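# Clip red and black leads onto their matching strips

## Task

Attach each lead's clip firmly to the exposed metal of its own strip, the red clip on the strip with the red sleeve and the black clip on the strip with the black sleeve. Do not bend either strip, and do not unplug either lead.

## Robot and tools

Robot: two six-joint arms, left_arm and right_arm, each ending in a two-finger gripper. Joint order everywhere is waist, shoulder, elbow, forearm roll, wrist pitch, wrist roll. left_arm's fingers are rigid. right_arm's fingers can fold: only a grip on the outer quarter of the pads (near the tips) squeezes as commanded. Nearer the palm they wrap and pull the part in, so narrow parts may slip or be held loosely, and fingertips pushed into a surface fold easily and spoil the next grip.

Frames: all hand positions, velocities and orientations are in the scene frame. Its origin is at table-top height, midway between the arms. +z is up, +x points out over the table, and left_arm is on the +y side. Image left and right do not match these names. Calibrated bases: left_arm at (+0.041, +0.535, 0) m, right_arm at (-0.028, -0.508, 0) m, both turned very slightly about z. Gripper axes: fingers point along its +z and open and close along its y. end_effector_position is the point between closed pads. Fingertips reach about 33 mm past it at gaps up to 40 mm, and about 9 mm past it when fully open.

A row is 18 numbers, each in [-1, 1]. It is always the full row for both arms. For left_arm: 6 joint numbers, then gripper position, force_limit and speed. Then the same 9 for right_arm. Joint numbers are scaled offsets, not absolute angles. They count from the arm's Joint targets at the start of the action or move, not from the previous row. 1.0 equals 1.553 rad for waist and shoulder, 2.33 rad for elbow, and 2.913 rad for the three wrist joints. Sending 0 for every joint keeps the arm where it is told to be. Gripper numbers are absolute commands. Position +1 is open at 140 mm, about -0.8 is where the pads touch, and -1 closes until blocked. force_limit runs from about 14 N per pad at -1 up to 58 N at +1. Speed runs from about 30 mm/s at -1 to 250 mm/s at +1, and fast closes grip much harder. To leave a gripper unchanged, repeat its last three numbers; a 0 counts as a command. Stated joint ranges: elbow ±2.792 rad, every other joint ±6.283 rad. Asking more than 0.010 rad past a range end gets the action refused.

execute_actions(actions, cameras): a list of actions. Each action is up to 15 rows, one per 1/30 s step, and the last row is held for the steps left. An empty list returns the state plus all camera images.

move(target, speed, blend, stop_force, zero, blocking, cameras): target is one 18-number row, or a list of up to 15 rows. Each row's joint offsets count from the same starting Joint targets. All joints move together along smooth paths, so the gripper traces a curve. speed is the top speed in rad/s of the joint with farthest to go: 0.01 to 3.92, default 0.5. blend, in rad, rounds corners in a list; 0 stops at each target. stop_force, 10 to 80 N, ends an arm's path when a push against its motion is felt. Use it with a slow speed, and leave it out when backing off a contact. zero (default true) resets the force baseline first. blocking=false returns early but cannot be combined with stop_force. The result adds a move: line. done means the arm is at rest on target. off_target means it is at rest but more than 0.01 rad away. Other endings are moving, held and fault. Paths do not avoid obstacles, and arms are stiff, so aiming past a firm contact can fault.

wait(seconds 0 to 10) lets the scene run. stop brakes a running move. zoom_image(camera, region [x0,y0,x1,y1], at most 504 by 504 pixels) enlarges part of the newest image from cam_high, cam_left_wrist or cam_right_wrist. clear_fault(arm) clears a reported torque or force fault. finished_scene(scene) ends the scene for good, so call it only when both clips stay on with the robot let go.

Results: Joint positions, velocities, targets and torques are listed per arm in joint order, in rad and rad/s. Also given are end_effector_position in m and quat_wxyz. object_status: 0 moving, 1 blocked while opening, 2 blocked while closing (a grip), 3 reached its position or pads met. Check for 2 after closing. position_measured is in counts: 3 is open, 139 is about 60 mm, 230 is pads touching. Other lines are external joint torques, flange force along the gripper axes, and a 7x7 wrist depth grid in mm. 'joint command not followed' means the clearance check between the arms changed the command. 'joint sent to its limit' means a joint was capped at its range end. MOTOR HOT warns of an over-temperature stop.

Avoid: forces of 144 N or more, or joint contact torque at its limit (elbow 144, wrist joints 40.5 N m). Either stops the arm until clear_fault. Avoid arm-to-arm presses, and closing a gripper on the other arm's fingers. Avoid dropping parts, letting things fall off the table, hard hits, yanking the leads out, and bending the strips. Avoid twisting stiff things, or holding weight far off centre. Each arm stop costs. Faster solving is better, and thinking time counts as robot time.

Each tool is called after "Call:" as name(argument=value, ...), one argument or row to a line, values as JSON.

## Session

Call:
execute_actions(
  actions=[],
)

Scene clock: 0.00 s.
left_arm: end_effector_position=(+0.1209, +1.0633, +0.1627) position_measured=3 object_status=3 end_effector_quat_wxyz=(-0.010, +0.105, +0.994, -0.025) | right_arm: end_effector_position=(+0.6421, -1.0097, +0.2871) position_measured=3 object_status=3 end_effector_quat_wxyz=(-0.129, +0.820, -0.225, +0.511)
Joint positions: left_arm=[1.335 0.103 1.981 0.016 1.11 -0.021] | right_arm=[-1.014 0.259 1.915 1.467 0.832 0.101]
Joint velocities: within noise
Joint torques (N m): no reading
External joint torques (N m): no reading
Flange force (N): no reading
Wrist depth (mm): cam_left_wrist=[277 274 273 269 267 266 263 / 288 284 282 281 279 276 270 / 300 298 296 292 290 289 286 / 313 305 307 305 301 298 294 / - 110 322 317 317 133 307 / - 339 337 334 329 132 91 / - 358 354 353 346 342 -] | cam_right_wrist=[3274 2911 2943 3011 870 2278 1858 / 3493 2911 3046 4158 757 - - / - 3969 4440 639 612 - - / 4596 - 809 615 535 442 - / 4596 122 - - 455 138 114 / - 105 - 530 - 377 102 / - - - - 395 - -]
Joint targets: left_arm=[1.335 0.103 1.981 0.016 1.110 -0.021] | right_arm=[-1.014 0.259 1.915 1.467 0.832 0.101]
Tool commands: left_gripper/position=+1.0 left_gripper/force_limit=+1.0 left_gripper/speed=+1.0 right_gripper/position=+1.0 right_gripper/force_limit=+1.0 right_gripper/speed=+1.0
camera_calibration:
cam_left_wrist: T_world_to_cam=[[0.150458, 0.987921, -0.0370843, -1.05565], [0.960869, -0.137308, 0.240576, 0.0111164], [0.232578, -0.0718298, -0.969922, 0.351432], [0, 0, 0, 1]] pos_world=[0.0664143, 1.06967, 0.299039]
cam_right_wrist: T_world_to_cam=[[-0.239865, -0.856697, -0.456656, -0.570886], [-0.605923, 0.499632, -0.619052, 1.08751], [0.7585, 0.128209, -0.638937, -0.0318878], [0, 0, 0, 1]] pos_world=[0.5462, -1.02834, 0.392154]

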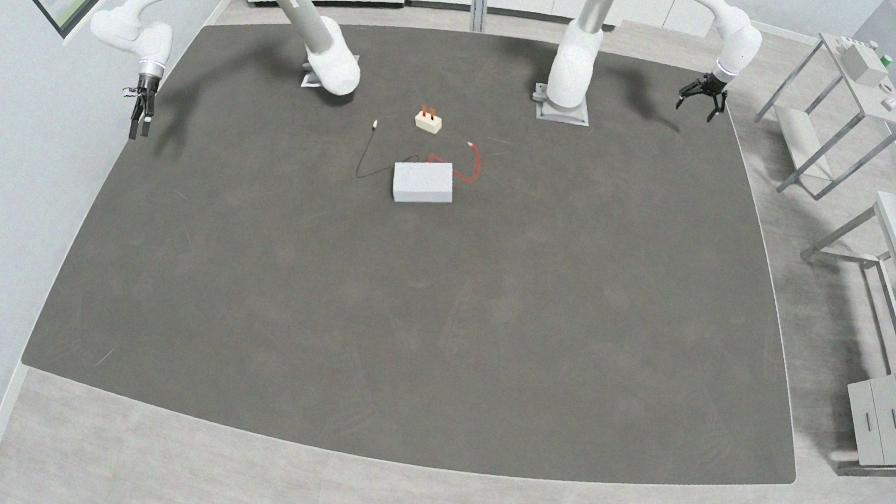

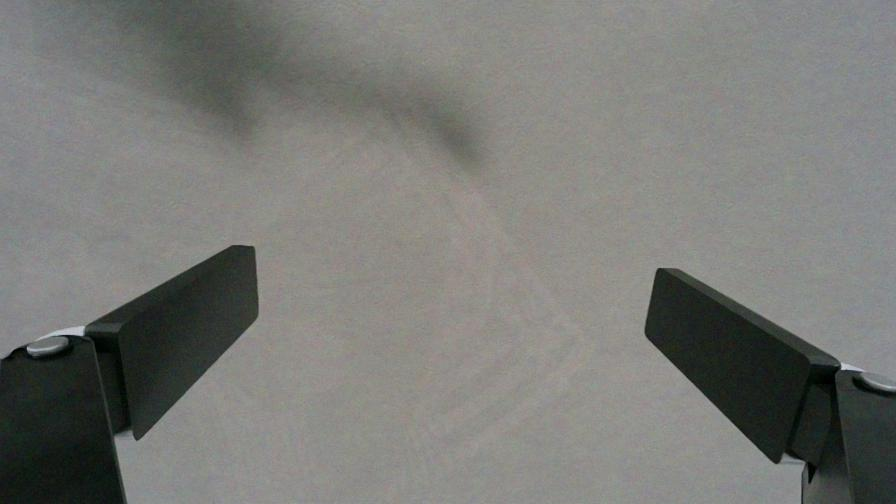

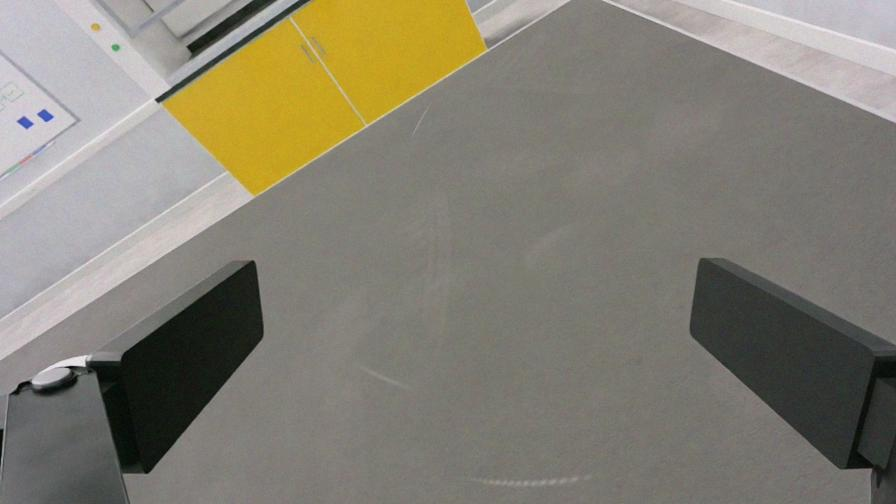

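Call:
zoom_image(
  camera="cam_high",
  region=[350, 90, 500, 200],
)

Call:
zoom_image(
  camera="cam_high",
  region=[400, 90, 460, 150],
)

Scaled by 3.360 from the camera's 896x504 image, which has a finer 1280x720 frame.

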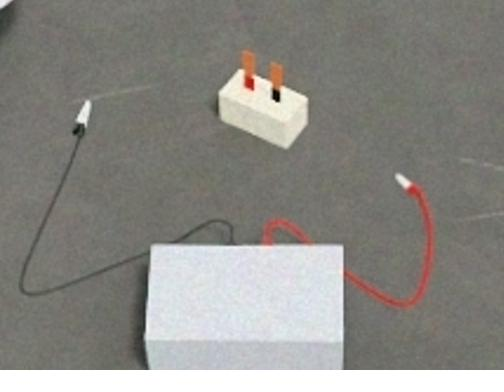

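Scaled by 8.400 from the camera's 896x504 image, which has a finer 1280x720 frame.

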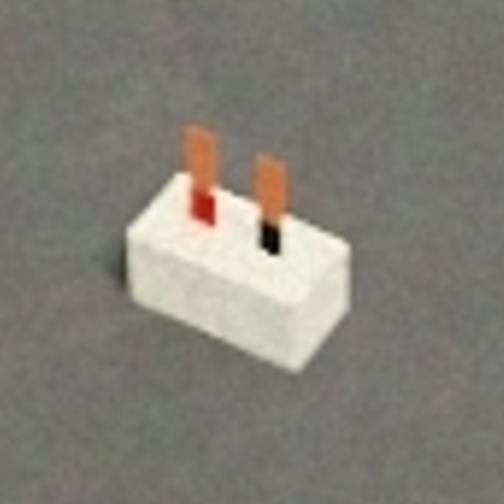

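Call:
move(
  target=[-0.9659,-0.0663,-0.0777,-0.0055,0.0652,0.3505,1,1,1,0,0,0,0,0,0,1,1,1],
  speed=1.2,
)

Call:
move(
  target=[-0.6549,0.1217,-0.0792,0,0.0127,0.3335,1,1,1,0,0,0,0,0,0,1,1,1],
  speed=1.0,
  cameras=["cam_left_wrist"],
)

Call:
zoom_image(
  camera="cam_left_wrist",
  region=[430, 170, 570, 310],
)

Call:
zoom_image(
  camera="cam_left_wrist",
  region=[360, 330, 500, 470],
)

Call:
zoom_image(
  camera="cam_left_wrist",
  region=[420, 0, 560, 140],
)

Scene clock: 23.07 s.
left_arm: end_effector_position=(+0.5980, +0.4839, +0.3132) position_measured=3 object_status=3 end_effector_quat_wxyz=(+0.007, +0.978, +0.208, +0.020) | right_arm: end_effector_position=(+0.6421, -1.0097, +0.2871) position_measured=3 object_status=3 end_effector_quat_wxyz=(-0.129, +0.820, -0.225, +0.511)
Joint positions: left_arm=[-0.165 0 1.8 0 1.3 0.999] | right_arm=[-1.014 0.259 1.915 1.467 0.832 0.101]
Joint torques (N m): left_arm=[1.93 -48.69 -38.57 4.19 -0.03 0.32] | right_arm=[-1.89 -62.57 -36.94 2.28 1.31 -0.54]
External joint torques (N m): left_arm=[-1.82 7.65 -2.52 0.05 -0.13 -0.31] | right_arm=[1.43 -2.95 -2.03 -0.21 -0.35 0.52]
Flange force (N): left_arm=[12.2 11.3 0.1] | right_arm=[5.0 -4.5 -0.7]
Wrist depth (mm): cam_left_wrist=[388 398 401 410 411 422 422 / 416 413 416 422 428 433 441 / 423 429 431 441 447 451 458 / 441 440 449 455 464 468 475 / - 111 473 478 482 133 493 / - 97 490 494 501 115 91 / - 502 510 518 543 543 -] | cam_right_wrist=[2646 2817 2879 3156 882 2620 2000 / 3742 2943 3195 4294 730 - - / 3969 4678 - - - - 425 / 4440 5821 770 583 - 435 404 / - 122 - 543 - 137 108 / - 105 - 500 416 - 102 / - - - 444 - 318 97]
Joint targets: left_arm=[-0.166 0.000 1.800 0.000 1.300 1.000] | right_arm=[-1.014 0.259 1.915 1.467 0.832 0.101]
move: done

Scene clock: 24.77 s.
left_arm: end_effector_position=(+0.3304, -0.0598, +0.2995) position_measured=3 object_status=3 end_effector_quat_wxyz=(+0.000, +0.707, -0.707, +0.000) | right_arm: end_effector_position=(+0.6421, -1.0097, +0.2871) position_measured=3 object_status=3 end_effector_quat_wxyz=(-0.129, +0.820, -0.225, +0.511)
Joint positions: left_arm=[-1.183 0.189 1.616 0 1.337 1.971] | right_arm=[-1.014 0.259 1.915 1.467 0.832 0.101]
Joint torques (N m): left_arm=[3.79 -68.15 -38.55 4.11 0.09 0.3] | right_arm=[-1.72 -62.53 -36.82 2.32 1.36 -0.54]
External joint torques (N m): left_arm=[-3.66 7.47 -2.48 0.08 -0.15 -0.3] | right_arm=[1.82 -3.52 -2.23 -0.29 -0.37 0.51]
Flange force (N): left_arm=[17.1 -1.7 -0.4] | right_arm=[5.4 -5.5 -0.9]
Wrist depth (mm): cam_left_wrist=[384 385 386 392 392 398 398 / 398 400 404 406 409 411 410 / 410 358 424 425 426 429 433 / 431 364 440 436 448 450 457 / - 110 427 464 469 133 474 / - 104 472 494 493 124 91 / - 510 518 516 534 526 -] | cam_right_wrist=[- 2911 2943 2977 - 2426 1912 / 4158 3082 3234 3274 780 618 1679 / 3274 4158 - - - 502 - / - 3690 791 624 - 452 - / - 122 - - 443 138 114 / - 105 562 491 - - 102 / - 536 500 434 - 333 -]
Joint targets: left_arm=[-1.183 0.189 1.616 0.000 1.337 1.971] | right_arm=[-1.014 0.259 1.915 1.467 0.832 0.101]
move: done
camera_calibration:
cam_left_wrist: T_world_to_cam=[[-0.998188, -0.0585803, 0.0137787, 0.329087], [-0.0530421, 0.964589, 0.258369, 0.0182105], [-0.0284261, 0.25717, -0.965948, 0.459462], [0, 0, 0, 1]] pos_world=[0.342517, -0.116447, 0.434577]
Images, in order (width x height): cam_left_wrist 896x504.

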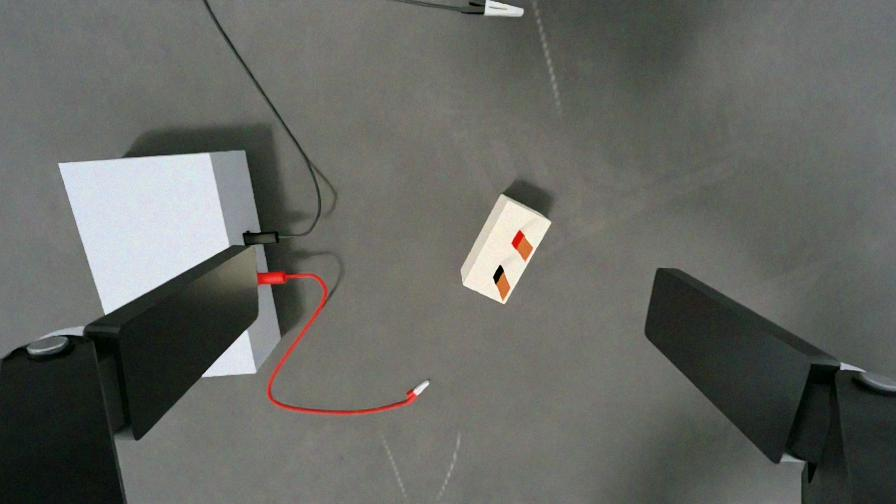

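Scaled by 3.600 from the camera's 896x504 image, which has a finer 1280x720 frame.

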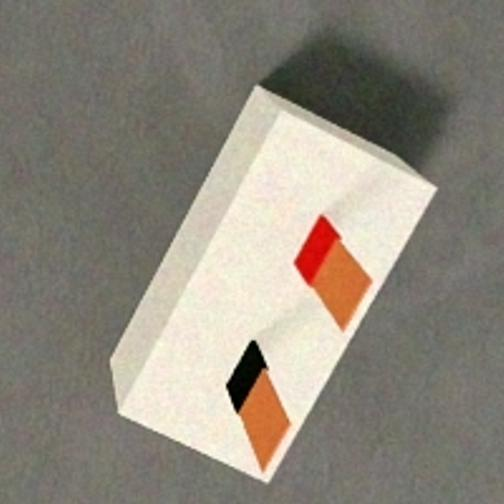

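Scaled by 3.600 from the camera's 896x504 image, which has a finer 1280x720 frame.

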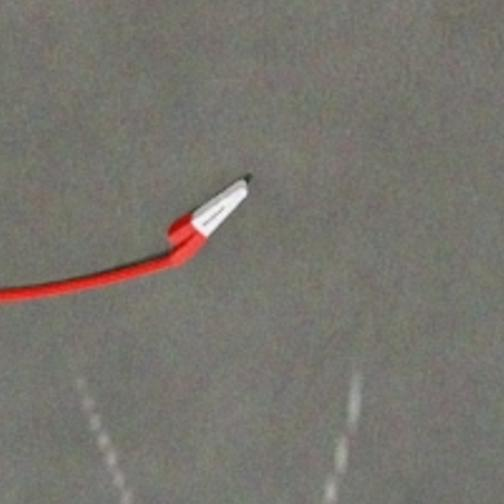

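Scaled by 3.600 from the camera's 896x504 image, which has a finer 1280x720 frame.

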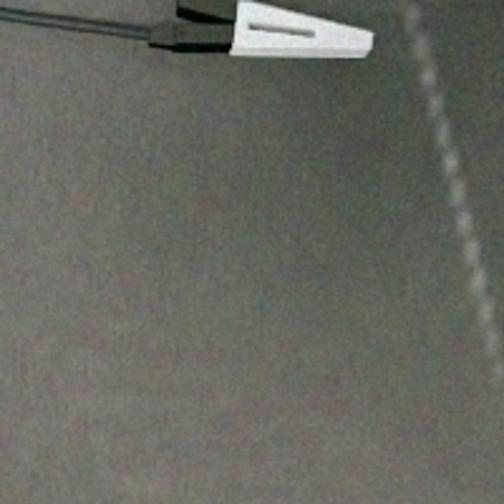

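Call:
move(
  target=[0.1569,-0.0873,0.238,0,-0.1438,0.3347,-0.4,-1,-0.5,0,0,0,0,0,0,1,1,1],
  speed=0.8,
  cameras=["cam_left_wrist"],
)

Call:
zoom_image(
  camera="cam_left_wrist",
  region=[370, 130, 570, 330],
)

Scene clock: 57.23 s.
left_arm: end_effector_position=(+0.3552, +0.1739, +0.0996) position_measured=179 object_status=3 end_effector_quat_wxyz=(+0.000, -0.408, +0.913, +0.000) | right_arm: end_effector_position=(+0.6421, -1.0097, +0.2871) position_measured=3 object_status=3 end_effector_quat_wxyz=(-0.129, +0.820, -0.225, +0.511)
Joint positions: left_arm=[-0.939 0.053 2.17 0 0.918 2.946] | right_arm=[-1.014 0.259 1.915 1.467 0.832 0.101]
Joint torques (N m): left_arm=[2.13 -46.34 -31.23 3.37 0.25 0.45] | right_arm=[-1.67 -62.74 -36.94 2.29 1.33 -0.54]
External joint torques (N m): left_arm=[-2.08 7.11 -2.26 0.03 -0.27 -0.45] | right_arm=[1.64 -3.35 -2.04 -0.25 -0.34 0.52]
Flange force (N): left_arm=[7.0 -13.7 6.8] | right_arm=[5.0 -5.2 -1.0]
Wrist depth (mm): cam_left_wrist=[207 208 210 212 213 213 216 / 214 217 218 220 221 223 224 / 224 226 228 230 231 233 235 / 223 236 238 237 241 244 246 / 191 241 94 248 122 254 259 / 180 - - 265 75 95 273 / - - - 280 - - 280] | cam_right_wrist=[2568 3082 3119 3082 - 2471 2096 / 4093 2879 3195 888 706 555 499 / - 2943 - 682 - 503 - / 4225 1074 - - 531 460 - / - 122 - 541 482 137 108 / - 105 - - 440 369 102 / - 563 - - 385 325 97]
Joint targets: left_arm=[-0.939 0.053 2.170 0.000 0.918 2.946] | right_arm=[-1.014 0.259 1.915 1.467 0.832 0.101]
move: done
camera_calibration:
cam_left_wrist: T_world_to_cam=[[-0.782021, 0.623098, 0.0138884, 0.17505], [0.604755, 0.753235, 0.258665, -0.351206], [0.150713, 0.210681, -0.965867, 0.151431], [0, 0, 0, 1]] pos_world=[0.326465, 0.123564, 0.234676]
Images, in order (width x height): cam_left_wrist 896x504.

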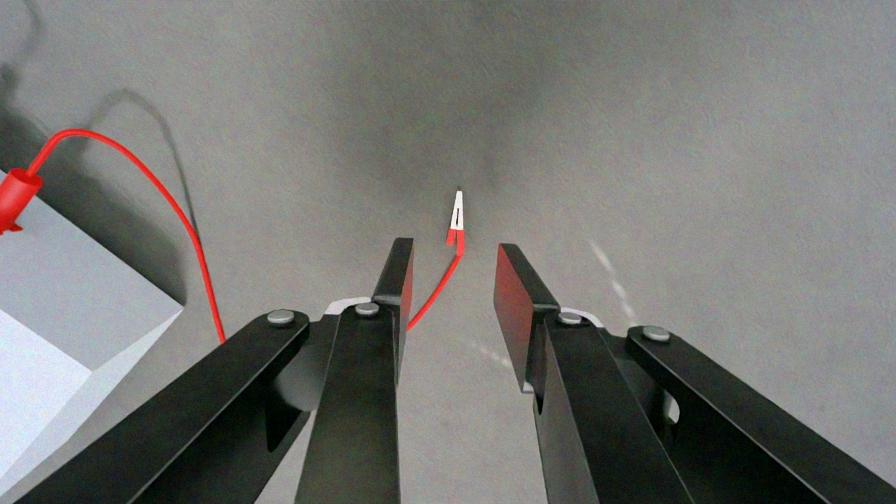

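Scaled by 2.520 from the camera's 896x504 image, which has a finer 1280x720 frame.

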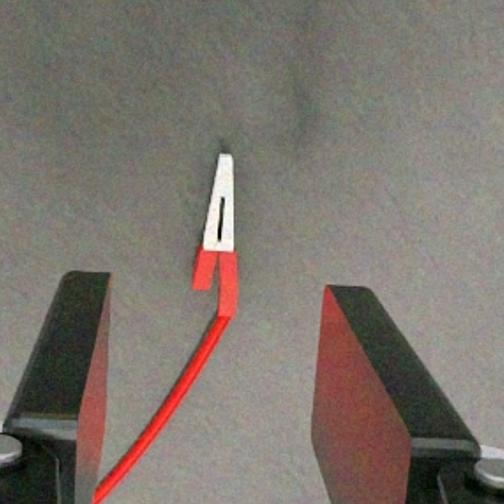

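Call:
move(
  target=[0.0151,0.0425,0.0242,0,-0.042,0.008,-0.4,-1,-0.5,0,0,0,0,0,0,1,1,1],
  speed=0.25,
  cameras=["cam_left_wrist"],
)

Call:
move(
  target=[0,0.0082,0.0031,0,-0.0069,0,-0.4,-1,-0.5,0,0,0,0,0,0,1,1,1],
  speed=0.025,
  stop_force=12,
  cameras=["cam_left_wrist"],
)

Call:
zoom_image(
  camera="cam_left_wrist",
  region=[370, 130, 570, 330],
)

Scene clock: 87.20 s.
left_arm: end_effector_position=(+0.3611, +0.1846, +0.0444) position_measured=179 object_status=3 end_effector_quat_wxyz=(+0.000, -0.408, +0.913, +0.000) | right_arm: end_effector_position=(+0.6421, -1.0097, +0.2871) position_measured=3 object_status=3 end_effector_quat_wxyz=(-0.129, +0.820, -0.225, +0.511)
Joint positions: left_arm=[-0.916 0.119 2.227 0 0.796 2.969] | right_arm=[-1.014 0.259 1.915 1.467 0.832 0.101]
Joint torques (N m): left_arm=[2.27 -51.46 -27.73 3.01 -0.05 0.35] | right_arm=[-1.82 -62.54 -36.87 2.28 1.34 -0.54]
External joint torques (N m): left_arm=[-2.26 8.9 -2.48 0.06 0.03 -0.35] | right_arm=[1.77 -2.92 -1.91 -0.26 -0.36 0.52]
Flange force (N): left_arm=[7.1 -16.2 10.6] | right_arm=[4.8 -4.9 -0.4]
Wrist depth (mm): cam_left_wrist=[158 159 160 161 163 164 164 / 165 166 166 168 169 171 171 / 172 173 174 176 177 178 180 / 180 181 181 180 185 186 188 / 184 187 94 191 121 195 197 / 194 - - 202 75 85 208 / - - - 213 - - 67] | cam_right_wrist=[3274 3156 2879 3046 870 2130 1885 / 3234 2911 3234 851 699 - 503 / 3358 3588 949 744 594 - 432 / 2977 4366 773 - 518 - 370 / - 122 - - 477 137 114 / - 112 - 468 - - 102 / - 554 511 460 - - -]
Joint targets: left_arm=[-0.916 0.119 2.227 0.000 0.796 2.969] | right_arm=[-1.014 0.259 1.915 1.467 0.832 0.101]
move: done
camera_calibration:
cam_left_wrist: T_world_to_cam=[[-0.782043, 0.623067, 0.0140237, 0.173672], [0.604752, 0.753233, 0.25868, -0.348522], [0.150612, 0.21078, -0.965861, 0.0951023], [0, 0, 0, 1]] pos_world=[0.332265, 0.134264, 0.179576]
Images, in order (width x height): cam_left_wrist 896x504.

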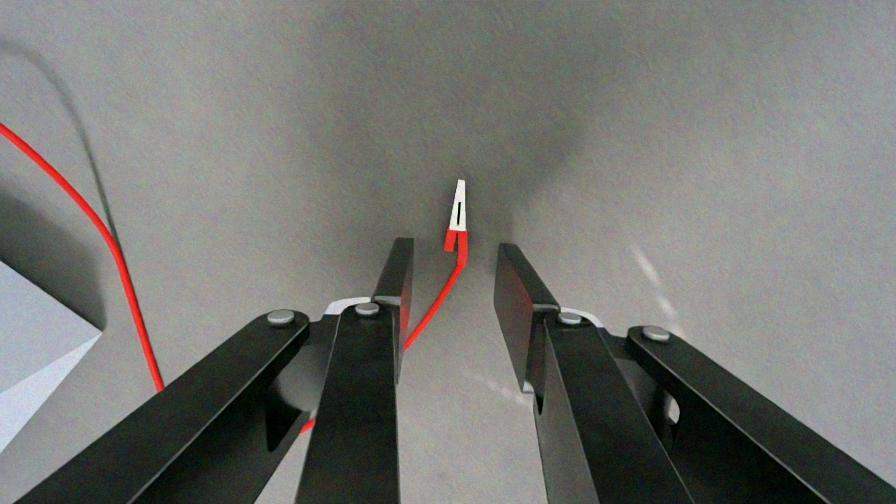

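Scene clock: 88.80 s.
left_arm: end_effector_position=(+0.3611, +0.1846, +0.0355) position_measured=179 object_status=3 end_effector_quat_wxyz=(+0.000, -0.408, +0.913, +0.000) | right_arm: end_effector_position=(+0.6421, -1.0097, +0.2871) position_measured=3 object_status=3 end_effector_quat_wxyz=(-0.129, +0.820, -0.225, +0.511)
Joint positions: left_arm=[-0.916 0.132 2.234 0 0.776 2.969] | right_arm=[-1.014 0.259 1.915 1.467 0.832 0.101]
Joint torques (N m): left_arm=[2.43 -50.69 -27.07 2.98 0.17 0.37] | right_arm=[-1.53 -62.77 -36.9 2.29 1.35 -0.54]
External joint torques (N m): left_arm=[-2.39 7.52 -2.37 0 -0.18 -0.37] | right_arm=[1.62 -2.88 -1.99 -0.26 -0.36 0.52]
Flange force (N): left_arm=[7.2 -13.8 9.5] | right_arm=[5.0 -4.7 -0.5]
Wrist depth (mm): cam_left_wrist=[150 151 152 153 154 155 156 / 157 158 159 160 161 161 163 / 163 164 165 167 168 169 171 / 170 172 172 171 174 177 179 / 176 178 94 180 121 186 188 / 184 - - 192 75 91 197 / - - - 203 - - 204] | cam_right_wrist=[3796 2911 2943 2879 932 2519 1898 / 4366 2943 3156 929 636 - - / - 2568 932 - 585 497 - / 3910 1056 - 650 - 149 388 / - 122 - - - 137 114 / - 105 531 469 400 - 102 / - 563 - 437 375 340 -]
Joint targets: left_arm=[-0.916 0.132 2.234 0.000 0.776 2.969] | right_arm=[-1.014 0.259 1.915 1.467 0.832 0.101]
move: done
camera_calibration:
cam_left_wrist: T_world_to_cam=[[-0.782034, 0.62308, 0.0139637, 0.173803], [0.604763, 0.753249, 0.258607, -0.346188], [0.150615, 0.210684, -0.965882, 0.086425], [0, 0, 0, 1]] pos_world=[0.332265, 0.134264, 0.170576]
Images, in order (width x height): cam_left_wrist 896x504.

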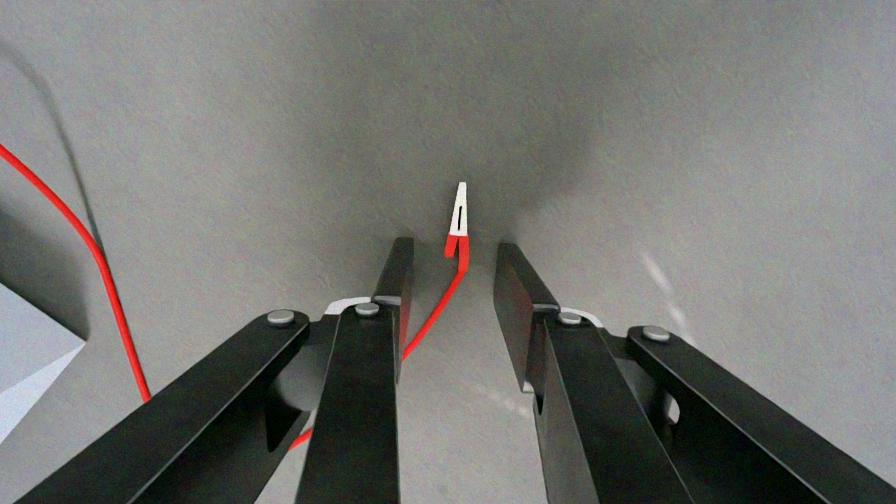

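Scaled by 2.520 from the camera's 896x504 image, which has a finer 1280x720 frame.

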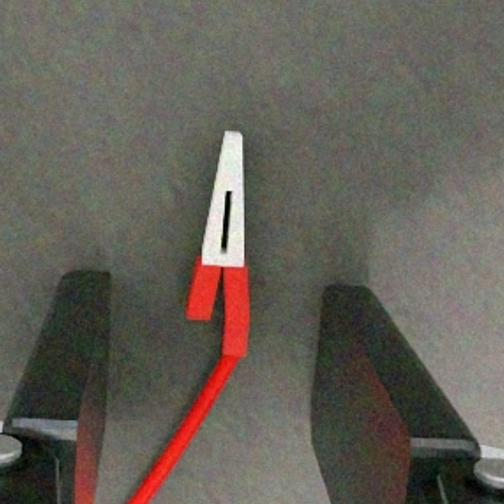

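Call:
move(
  target=[0,0,0,0,0,0,-1,-1,-1,0,0,0,0,0,0,1,1,1],
)

Call:
wait(
  seconds=1,
  cameras=["cam_left_wrist"],
)

Call:
zoom_image(
  camera="cam_left_wrist",
  region=[390, 150, 530, 290],
)

Scene clock: 95.73 s.
left_arm: end_effector_position=(+0.3611, +0.1846, +0.0355) position_measured=221 object_status=2 end_effector_quat_wxyz=(+0.000, -0.408, +0.913, +0.000) | right_arm: end_effector_position=(+0.6421, -1.0097, +0.2871) position_measured=3 object_status=3 end_effector_quat_wxyz=(-0.129, +0.820, -0.225, +0.511)
Joint positions: left_arm=[-0.916 0.132 2.234 0 0.776 2.969] | right_arm=[-1.014 0.259 1.915 1.467 0.832 0.101]
Joint torques (N m): left_arm=[2.07 -49.96 -26.67 3.01 0.17 0.35] | right_arm=[-1.69 -62.62 -36.88 2.33 1.33 -0.57]
External joint torques (N m): left_arm=[-2.05 6.62 -2.88 -0.01 -0.19 -0.35] | right_arm=[1.78 -2.53 -1.9 -0.32 -0.35 0.55]
Flange force (N): left_arm=[6.4 -13.5 7.8] | right_arm=[5.1 -4.5 0.0]
Wrist depth (mm): cam_left_wrist=[150 151 152 153 154 155 156 / 157 157 158 160 161 162 163 / 163 164 165 167 168 169 171 / 171 172 173 172 175 177 179 / 177 180 178 99 103 186 188 / 187 184 82 - 83 192 197 / - - - - - 67 206] | cam_right_wrist=[2318 2943 2817 3195 853 2220 1845 / 3588 2977 3156 2620 746 - 1541 / 4158 4158 3011 777 605 - 429 / 3588 4678 - 616 534 442 - / - 122 631 - - 138 108 / - 105 - 452 - - 102 / - 582 - 429 - 335 97]
Joint targets: left_arm=[-0.916 0.132 2.234 0.000 0.776 2.969] | right_arm=[-1.014 0.259 1.915 1.467 0.832 0.101]
move: done

Scene clock: 96.73 s.
left_arm: end_effector_position=(+0.3611, +0.1846, +0.0355) position_measured=221 object_status=2 end_effector_quat_wxyz=(+0.000, -0.408, +0.913, +0.000) | right_arm: end_effector_position=(+0.6421, -1.0097, +0.2871) position_measured=3 object_status=3 end_effector_quat_wxyz=(-0.129, +0.820, -0.225, +0.511)
Joint positions: left_arm=[-0.916 0.132 2.234 0 0.776 2.969] | right_arm=[-1.014 0.259 1.915 1.467 0.832 0.101]
Joint torques (N m): left_arm=[2.33 -50.12 -26.64 3.04 0.19 0.34] | right_arm=[-1.77 -62.74 -36.95 2.28 1.3 -0.56]
External joint torques (N m): left_arm=[-2.32 6.87 -2.86 -0.05 -0.21 -0.34] | right_arm=[1.81 -3.71 -2.11 -0.24 -0.31 0.54]
Flange force (N): left_arm=[7.0 -13.7 8.3] | right_arm=[5.2 -5.8 -1.2]
Wrist depth (mm): cam_left_wrist=[150 151 152 153 154 155 156 / 157 157 159 160 161 161 163 / 163 164 165 167 168 169 171 / 172 172 173 172 175 177 179 / 177 180 178 99 104 186 187 / 188 184 82 - 83 192 199 / - - - - - 67 206] | cam_right_wrist=[- 3195 2847 2943 - 2543 1871 / 3588 3082 3119 926 816 670 1505 / 3969 - 963 - - - 454 / 6389 - 680 - - - - / 4943 121 637 548 447 137 108 / - 105 555 485 409 - 102 / - - - 462 373 342 -]
Joint targets: left_arm=[-0.916 0.132 2.234 0.000 0.776 2.969] | right_arm=[-1.014 0.259 1.915 1.467 0.832 0.101]
Tool commands: left_gripper/position=-1.0 left_gripper/force_limit=-1.0 left_gripper/speed=-1.0 right_gripper/position=+1.0 right_gripper/force_limit=+1.0 right_gripper/speed=+1.0
wait: 1.00 s; at rest by 0.17 s
camera_calibration:
cam_left_wrist: T_world_to_cam=[[-0.782034, 0.62308, 0.0139637, 0.173803], [0.604763, 0.753249, 0.258607, -0.346188], [0.150615, 0.210684, -0.965882, 0.086425], [0, 0, 0, 1]] pos_world=[0.332265, 0.134264, 0.170576]
Images, in order (width x height): cam_left_wrist 896x504.

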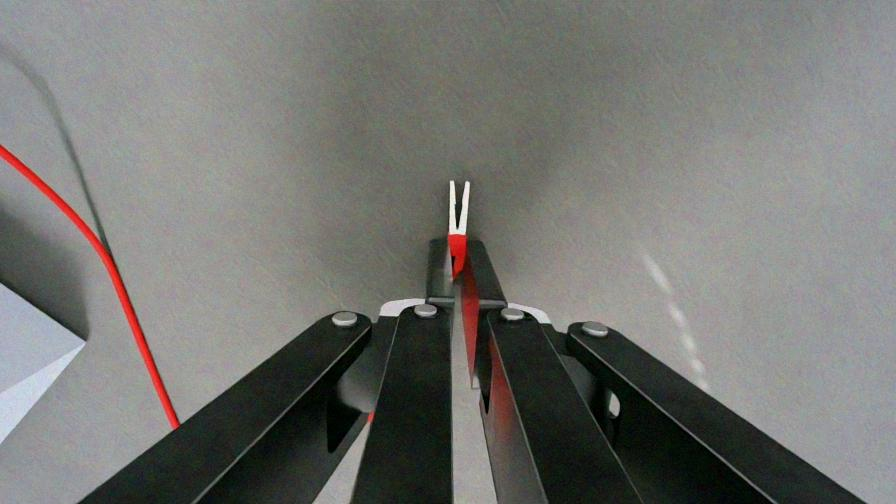

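Scaled by 3.600 from the camera's 896x504 image, which has a finer 1280x720 frame.

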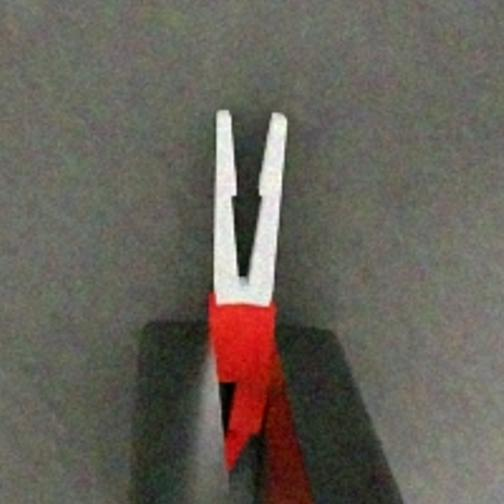

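Call:
move(
  target=[
    [0,-0.0958,-0.0518,0,0.0926,0,-1,-1,-1,0,0,0,0,0,0,1,1,1],
    [-0.0818,0.0156,-0.2003,0,0.1519,0.4404,-1,-1,-1,0,0,0,0,0,0,1,1,1],
    [-0.2586,0.0616,-0.1881,0,0.1176,0.8261,-1,-1,-1,0,0,0,0,0,0,1,1,1],
  ],
  speed=[0.2,0.6,0.6],
  blend=[0.03,0.1,0],
  cameras=["cam_high","cam_left_wrist"],
)

Call:
zoom_image(
  camera="cam_high",
  region=[350, 60, 510, 200],
)

Call:
zoom_image(
  camera="cam_left_wrist",
  region=[390, 50, 590, 250],
)

Scene clock: 127.70 s.
left_arm: end_effector_position=(+0.2433, -0.0764, +0.1796) position_measured=221 object_status=2 end_effector_quat_wxyz=(+0.000, +0.833, +0.554, +0.000) | right_arm: end_effector_position=(+0.6421, -1.0097, +0.2871) position_measured=3 object_status=3 end_effector_quat_wxyz=(-0.129, +0.820, -0.225, +0.511)
Joint positions: left_arm=[-1.317 0.228 1.796 0 1.118 5.375] | right_arm=[-1.014 0.259 1.915 1.467 0.832 0.101]
Joint torques (N m): left_arm=[1.52 -69.57 -35.3 3.88 0.14 0.23] | right_arm=[-1.79 -62.77 -36.93 2.29 1.31 -0.57]
External joint torques (N m): left_arm=[-1.49 8.23 -2.49 0.04 -0.1 -0.23] | right_arm=[2.07 -3.07 -1.93 -0.28 -0.32 0.55]
Flange force (N): left_arm=[-14.4 9.0 3.5] | right_arm=[5.0 -5.4 -0.3]
Wrist depth (mm): cam_left_wrist=[279 280 281 278 284 285 282 / - 291 293 255 296 298 300 / 304 305 307 307 309 309 314 / - 318 320 316 323 325 329 / 331 333 328 98 332 342 343 / 346 69 82 - 83 357 361 / - - - - - 67 377] | cam_right_wrist=[- 2977 2817 3234 - 2220 1898 / 3402 3011 3156 - - 585 - / - 4678 939 728 - - - / - 3852 811 - 477 147 - / - 121 - - - 137 108 / - 105 557 456 418 371 102 / - 577 491 427 384 349 97]
Joint targets: left_arm=[-1.318 0.228 1.796 0.000 1.118 5.375] | right_arm=[-1.014 0.259 1.915 1.467 0.832 0.101]
move: done
camera_calibration:
cam_left_wrist: T_world_to_cam=[[0.942986, -0.332517, 0.0144584, -0.250506], [-0.324771, -0.909778, 0.25851, -0.0164142], [-0.0728049, -0.248467, -0.9659, 0.317641], [0, 0, 0, 1]] pos_world=[0.254019, -0.0193073, 0.314675]
Images, in order (width x height): cam_high 896x504, cam_left_wrist 896x504.

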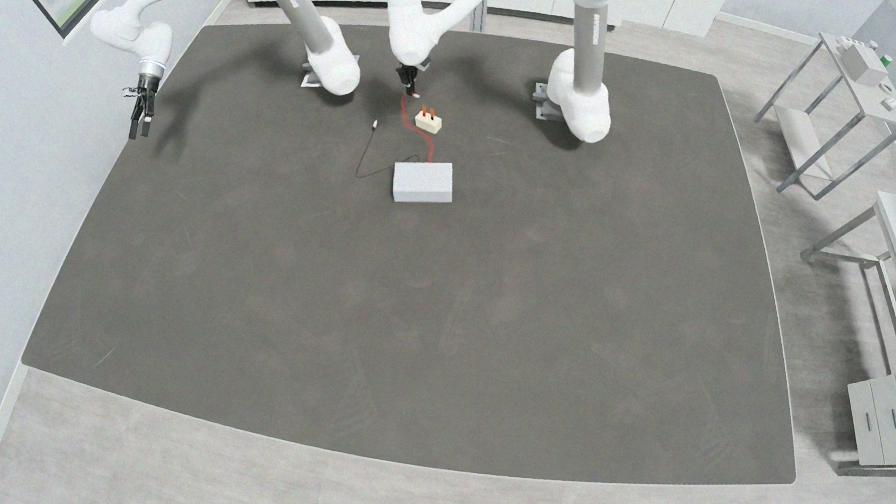

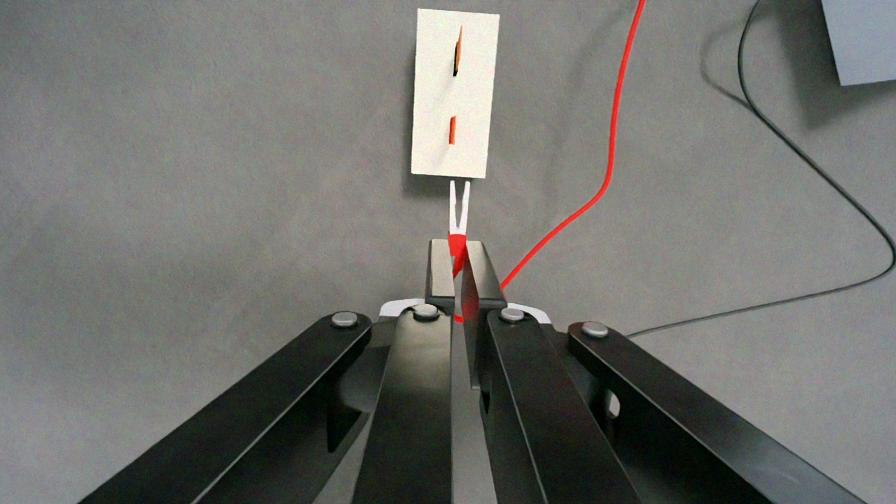

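Scaled by 3.150 from the camera's 896x504 image, which has a finer 1280x720 frame.

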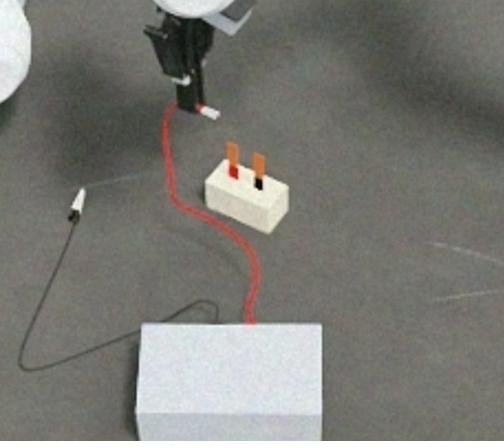

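Scaled by 2.520 from the camera's 896x504 image, which has a finer 1280x720 frame.

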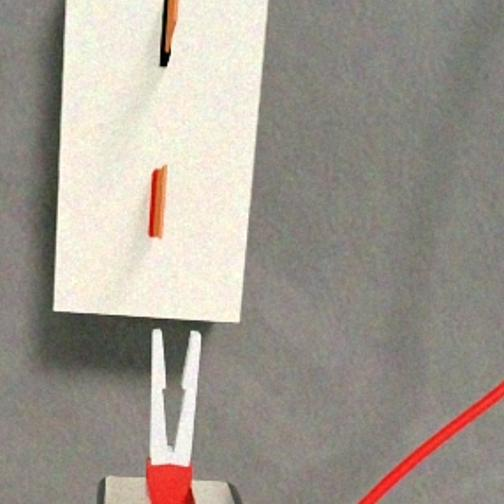

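Call:
move(
  target=[0,0.033,0.0264,0,-0.0387,0,-1,-1,-1,0,0,0,0,0,0,1,1,1],
  speed=0.15,
  cameras=["cam_high","cam_left_wrist"],
)

Call:
zoom_image(
  camera="cam_high",
  region=[390, 70, 460, 140],
)

Call:
zoom_image(
  camera="cam_left_wrist",
  region=[390, 100, 530, 240],
)

Scene clock: 146.47 s.
left_arm: end_effector_position=(+0.2433, -0.0764, +0.1167) position_measured=221 object_status=2 end_effector_quat_wxyz=(+0.000, +0.833, +0.554, +0.000) | right_arm: end_effector_position=(+0.6421, -1.0097, +0.2871) position_measured=3 object_status=3 end_effector_quat_wxyz=(-0.129, +0.820, -0.225, +0.511)
Joint positions: left_arm=[-1.318 0.279 1.857 0 1.005 5.375] | right_arm=[-1.014 0.259 1.915 1.467 0.832 0.101]
Joint torques (N m): left_arm=[2.37 -73.51 -32.88 3.61 0.12 0.35] | right_arm=[-2.2 -62.86 -37.01 2.33 1.35 -0.52]
External joint torques (N m): left_arm=[-2.36 9.05 -2.75 0.07 -0.09 -0.35] | right_arm=[2.09 -3.42 -2.13 -0.27 -0.37 0.5]
Flange force (N): left_arm=[-16.3 8.6 5.9] | right_arm=[5.2 -5.7 -0.5]
Wrist depth (mm): cam_left_wrist=[223 223 226 187 227 229 231 / 231 233 234 194 236 238 240 / 242 243 244 202 248 248 251 / 253 254 258 253 259 259 262 / 264 265 263 98 104 270 275 / 276 - 82 - 83 286 288 / - - - - - 67 302] | cam_right_wrist=[- 2977 2817 2943 - 2201 1871 / 3588 3046 3119 942 702 - 510 / 5239 3969 992 755 - 488 449 / - 1069 773 - - 432 392 / - 121 740 597 - 137 108 / - 105 - - - - 102 / - - - 435 392 - -]
Joint targets: left_arm=[-1.318 0.279 1.857 0.000 1.005 5.375] | right_arm=[-1.014 0.259 1.915 1.467 0.832 0.101]
move: done
camera_calibration:
cam_left_wrist: T_world_to_cam=[[0.942949, -0.332627, 0.0143931, -0.249606], [-0.324859, -0.909739, 0.258539, -0.000228881], [-0.0729031, -0.248465, -0.965894, 0.256885], [0, 0, 0, 1]] pos_world=[0.254019, -0.0194071, 0.251775]
Images, in order (width x height): cam_high 896x504, cam_left_wrist 896x504.

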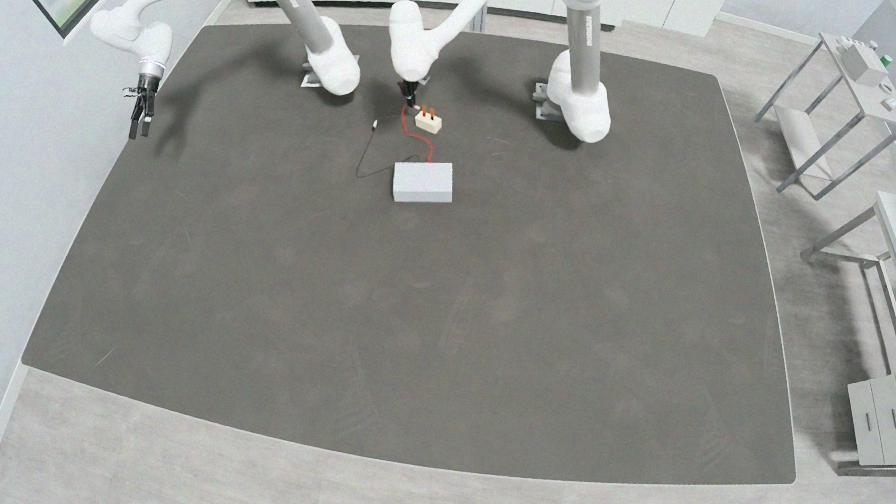

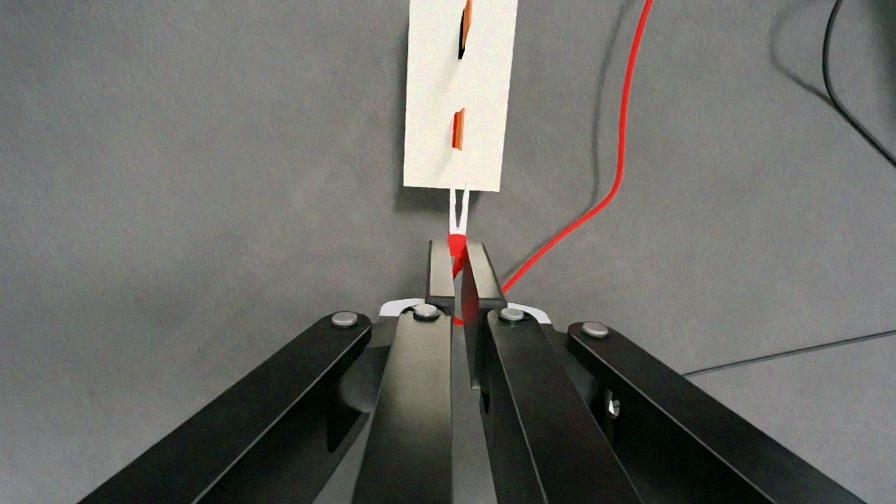

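Scaled by 7.200 from the camera's 896x504 image, which has a finer 1280x720 frame.

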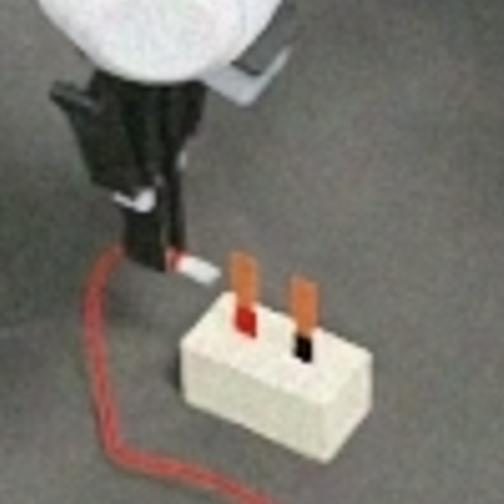

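Scaled by 3.600 from the camera's 896x504 image, which has a finer 1280x720 frame.

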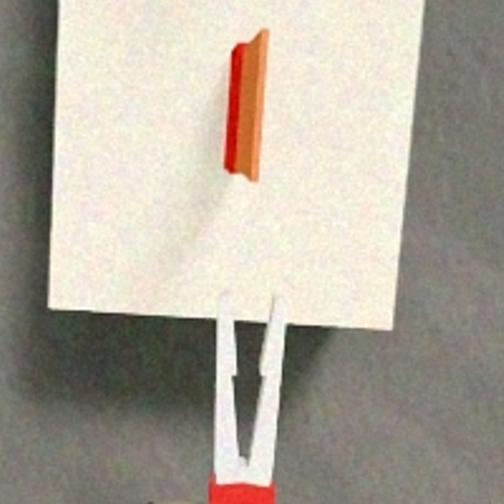

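Call:
move(
  target=[0.0106,-0.0128,0.0116,0,-0.0024,0.0056,-1,-1,-1,0,0,0,0,0,0,1,1,1],
  speed=0.03,
  stop_force=12,
  cameras=["cam_high","cam_left_wrist"],
)

Call:
zoom_image(
  camera="cam_high",
  region=[390, 70, 460, 140],
)

Call:
zoom_image(
  camera="cam_left_wrist",
  region=[390, 120, 530, 260],
)

Scene clock: 162.50 s.
left_arm: end_effector_position=(+0.2494, -0.0595, +0.1165) position_measured=221 object_status=2 end_effector_quat_wxyz=(+0.000, +0.833, +0.554, +0.000) | right_arm: end_effector_position=(+0.6421, -1.0097, +0.2871) position_measured=3 object_status=3 end_effector_quat_wxyz=(-0.129, +0.820, -0.225, +0.511)
Joint positions: left_arm=[-1.301 0.259 1.884 0 0.998 5.392] | right_arm=[-1.014 0.259 1.915 1.467 0.832 0.101]
Joint torques (N m): left_arm=[2.59 -70.16 -32.77 3.62 0.13 0.37] | right_arm=[-1.91 -62.61 -36.99 2.29 1.31 -0.55]
External joint torques (N m): left_arm=[-2.54 8.02 -2.56 0.04 -0.09 -0.37] | right_arm=[1.7 -2.98 -1.96 -0.24 -0.34 0.52]
Flange force (N): left_arm=[-15.0 7.3 5.2] | right_arm=[4.9 -4.9 -0.5]
Wrist depth (mm): cam_left_wrist=[223 224 226 222 227 228 230 / 231 233 234 194 236 238 240 / 241 243 245 202 248 249 250 / 252 253 256 252 259 259 262 / 265 266 263 98 265 273 275 / 276 274 82 - 83 285 289 / - - - - - 67 301] | cam_right_wrist=[2646 3119 2787 2943 859 2943 2165 / 3852 2943 3119 - - - - / - 3796 - 714 602 - - / 4943 - - 644 - 474 - / - 121 - 507 476 137 108 / - 105 589 489 425 - 102 / - 531 532 - - 330 -]
Joint targets: left_arm=[-1.301 0.259 1.884 0.000 0.998 5.392] | right_arm=[-1.014 0.259 1.915 1.467 0.832 0.101]
move: done
camera_calibration:
cam_left_wrist: T_world_to_cam=[[0.942984, -0.33253, 0.0142931, -0.249717], [-0.324755, -0.909832, 0.258341, 0.0172012], [-0.0729016, -0.248253, -0.965948, 0.26135], [0, 0, 0, 1]] pos_world=[0.260119, -0.00250736, 0.251576]
Images, in order (width x height): cam_high 896x504, cam_left_wrist 896x504.

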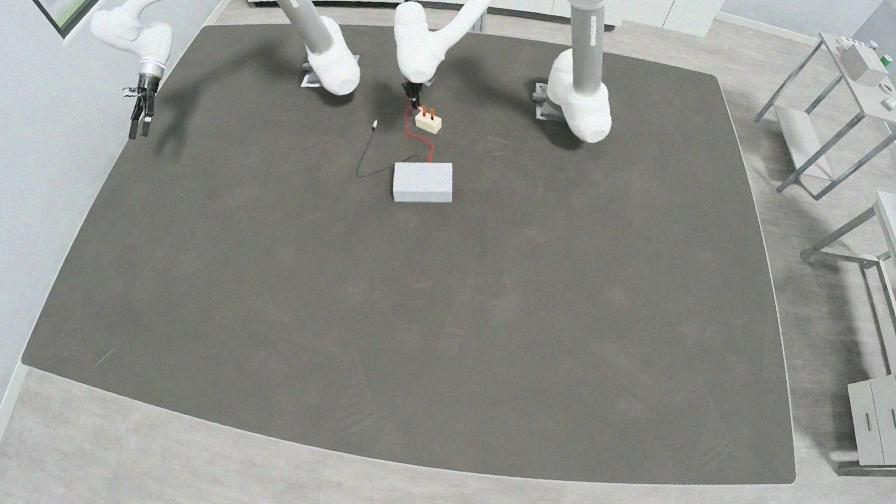

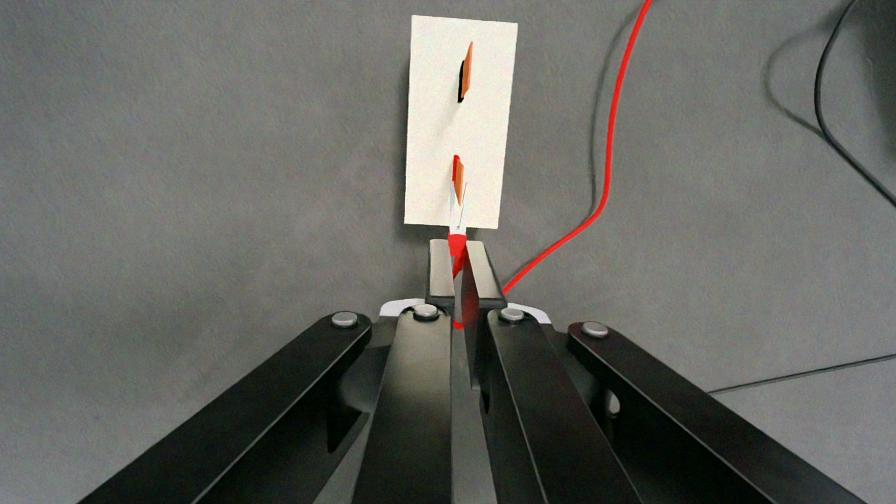

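Scaled by 7.200 from the camera's 896x504 image, which has a finer 1280x720 frame.

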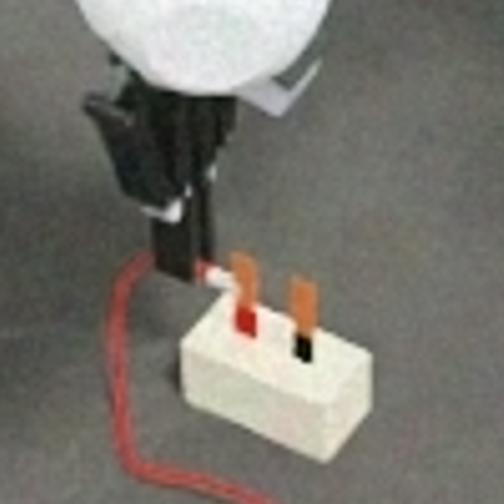

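Scaled by 3.600 from the camera's 896x504 image, which has a finer 1280x720 frame.

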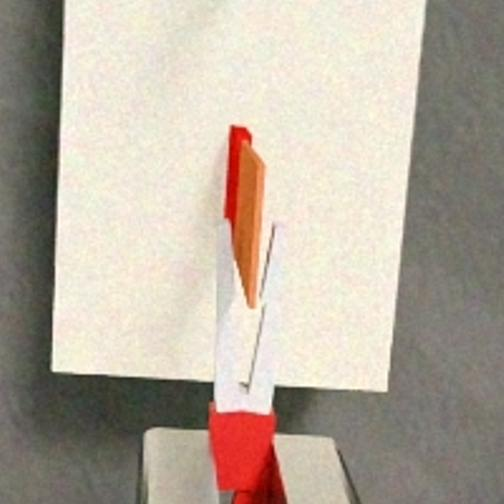

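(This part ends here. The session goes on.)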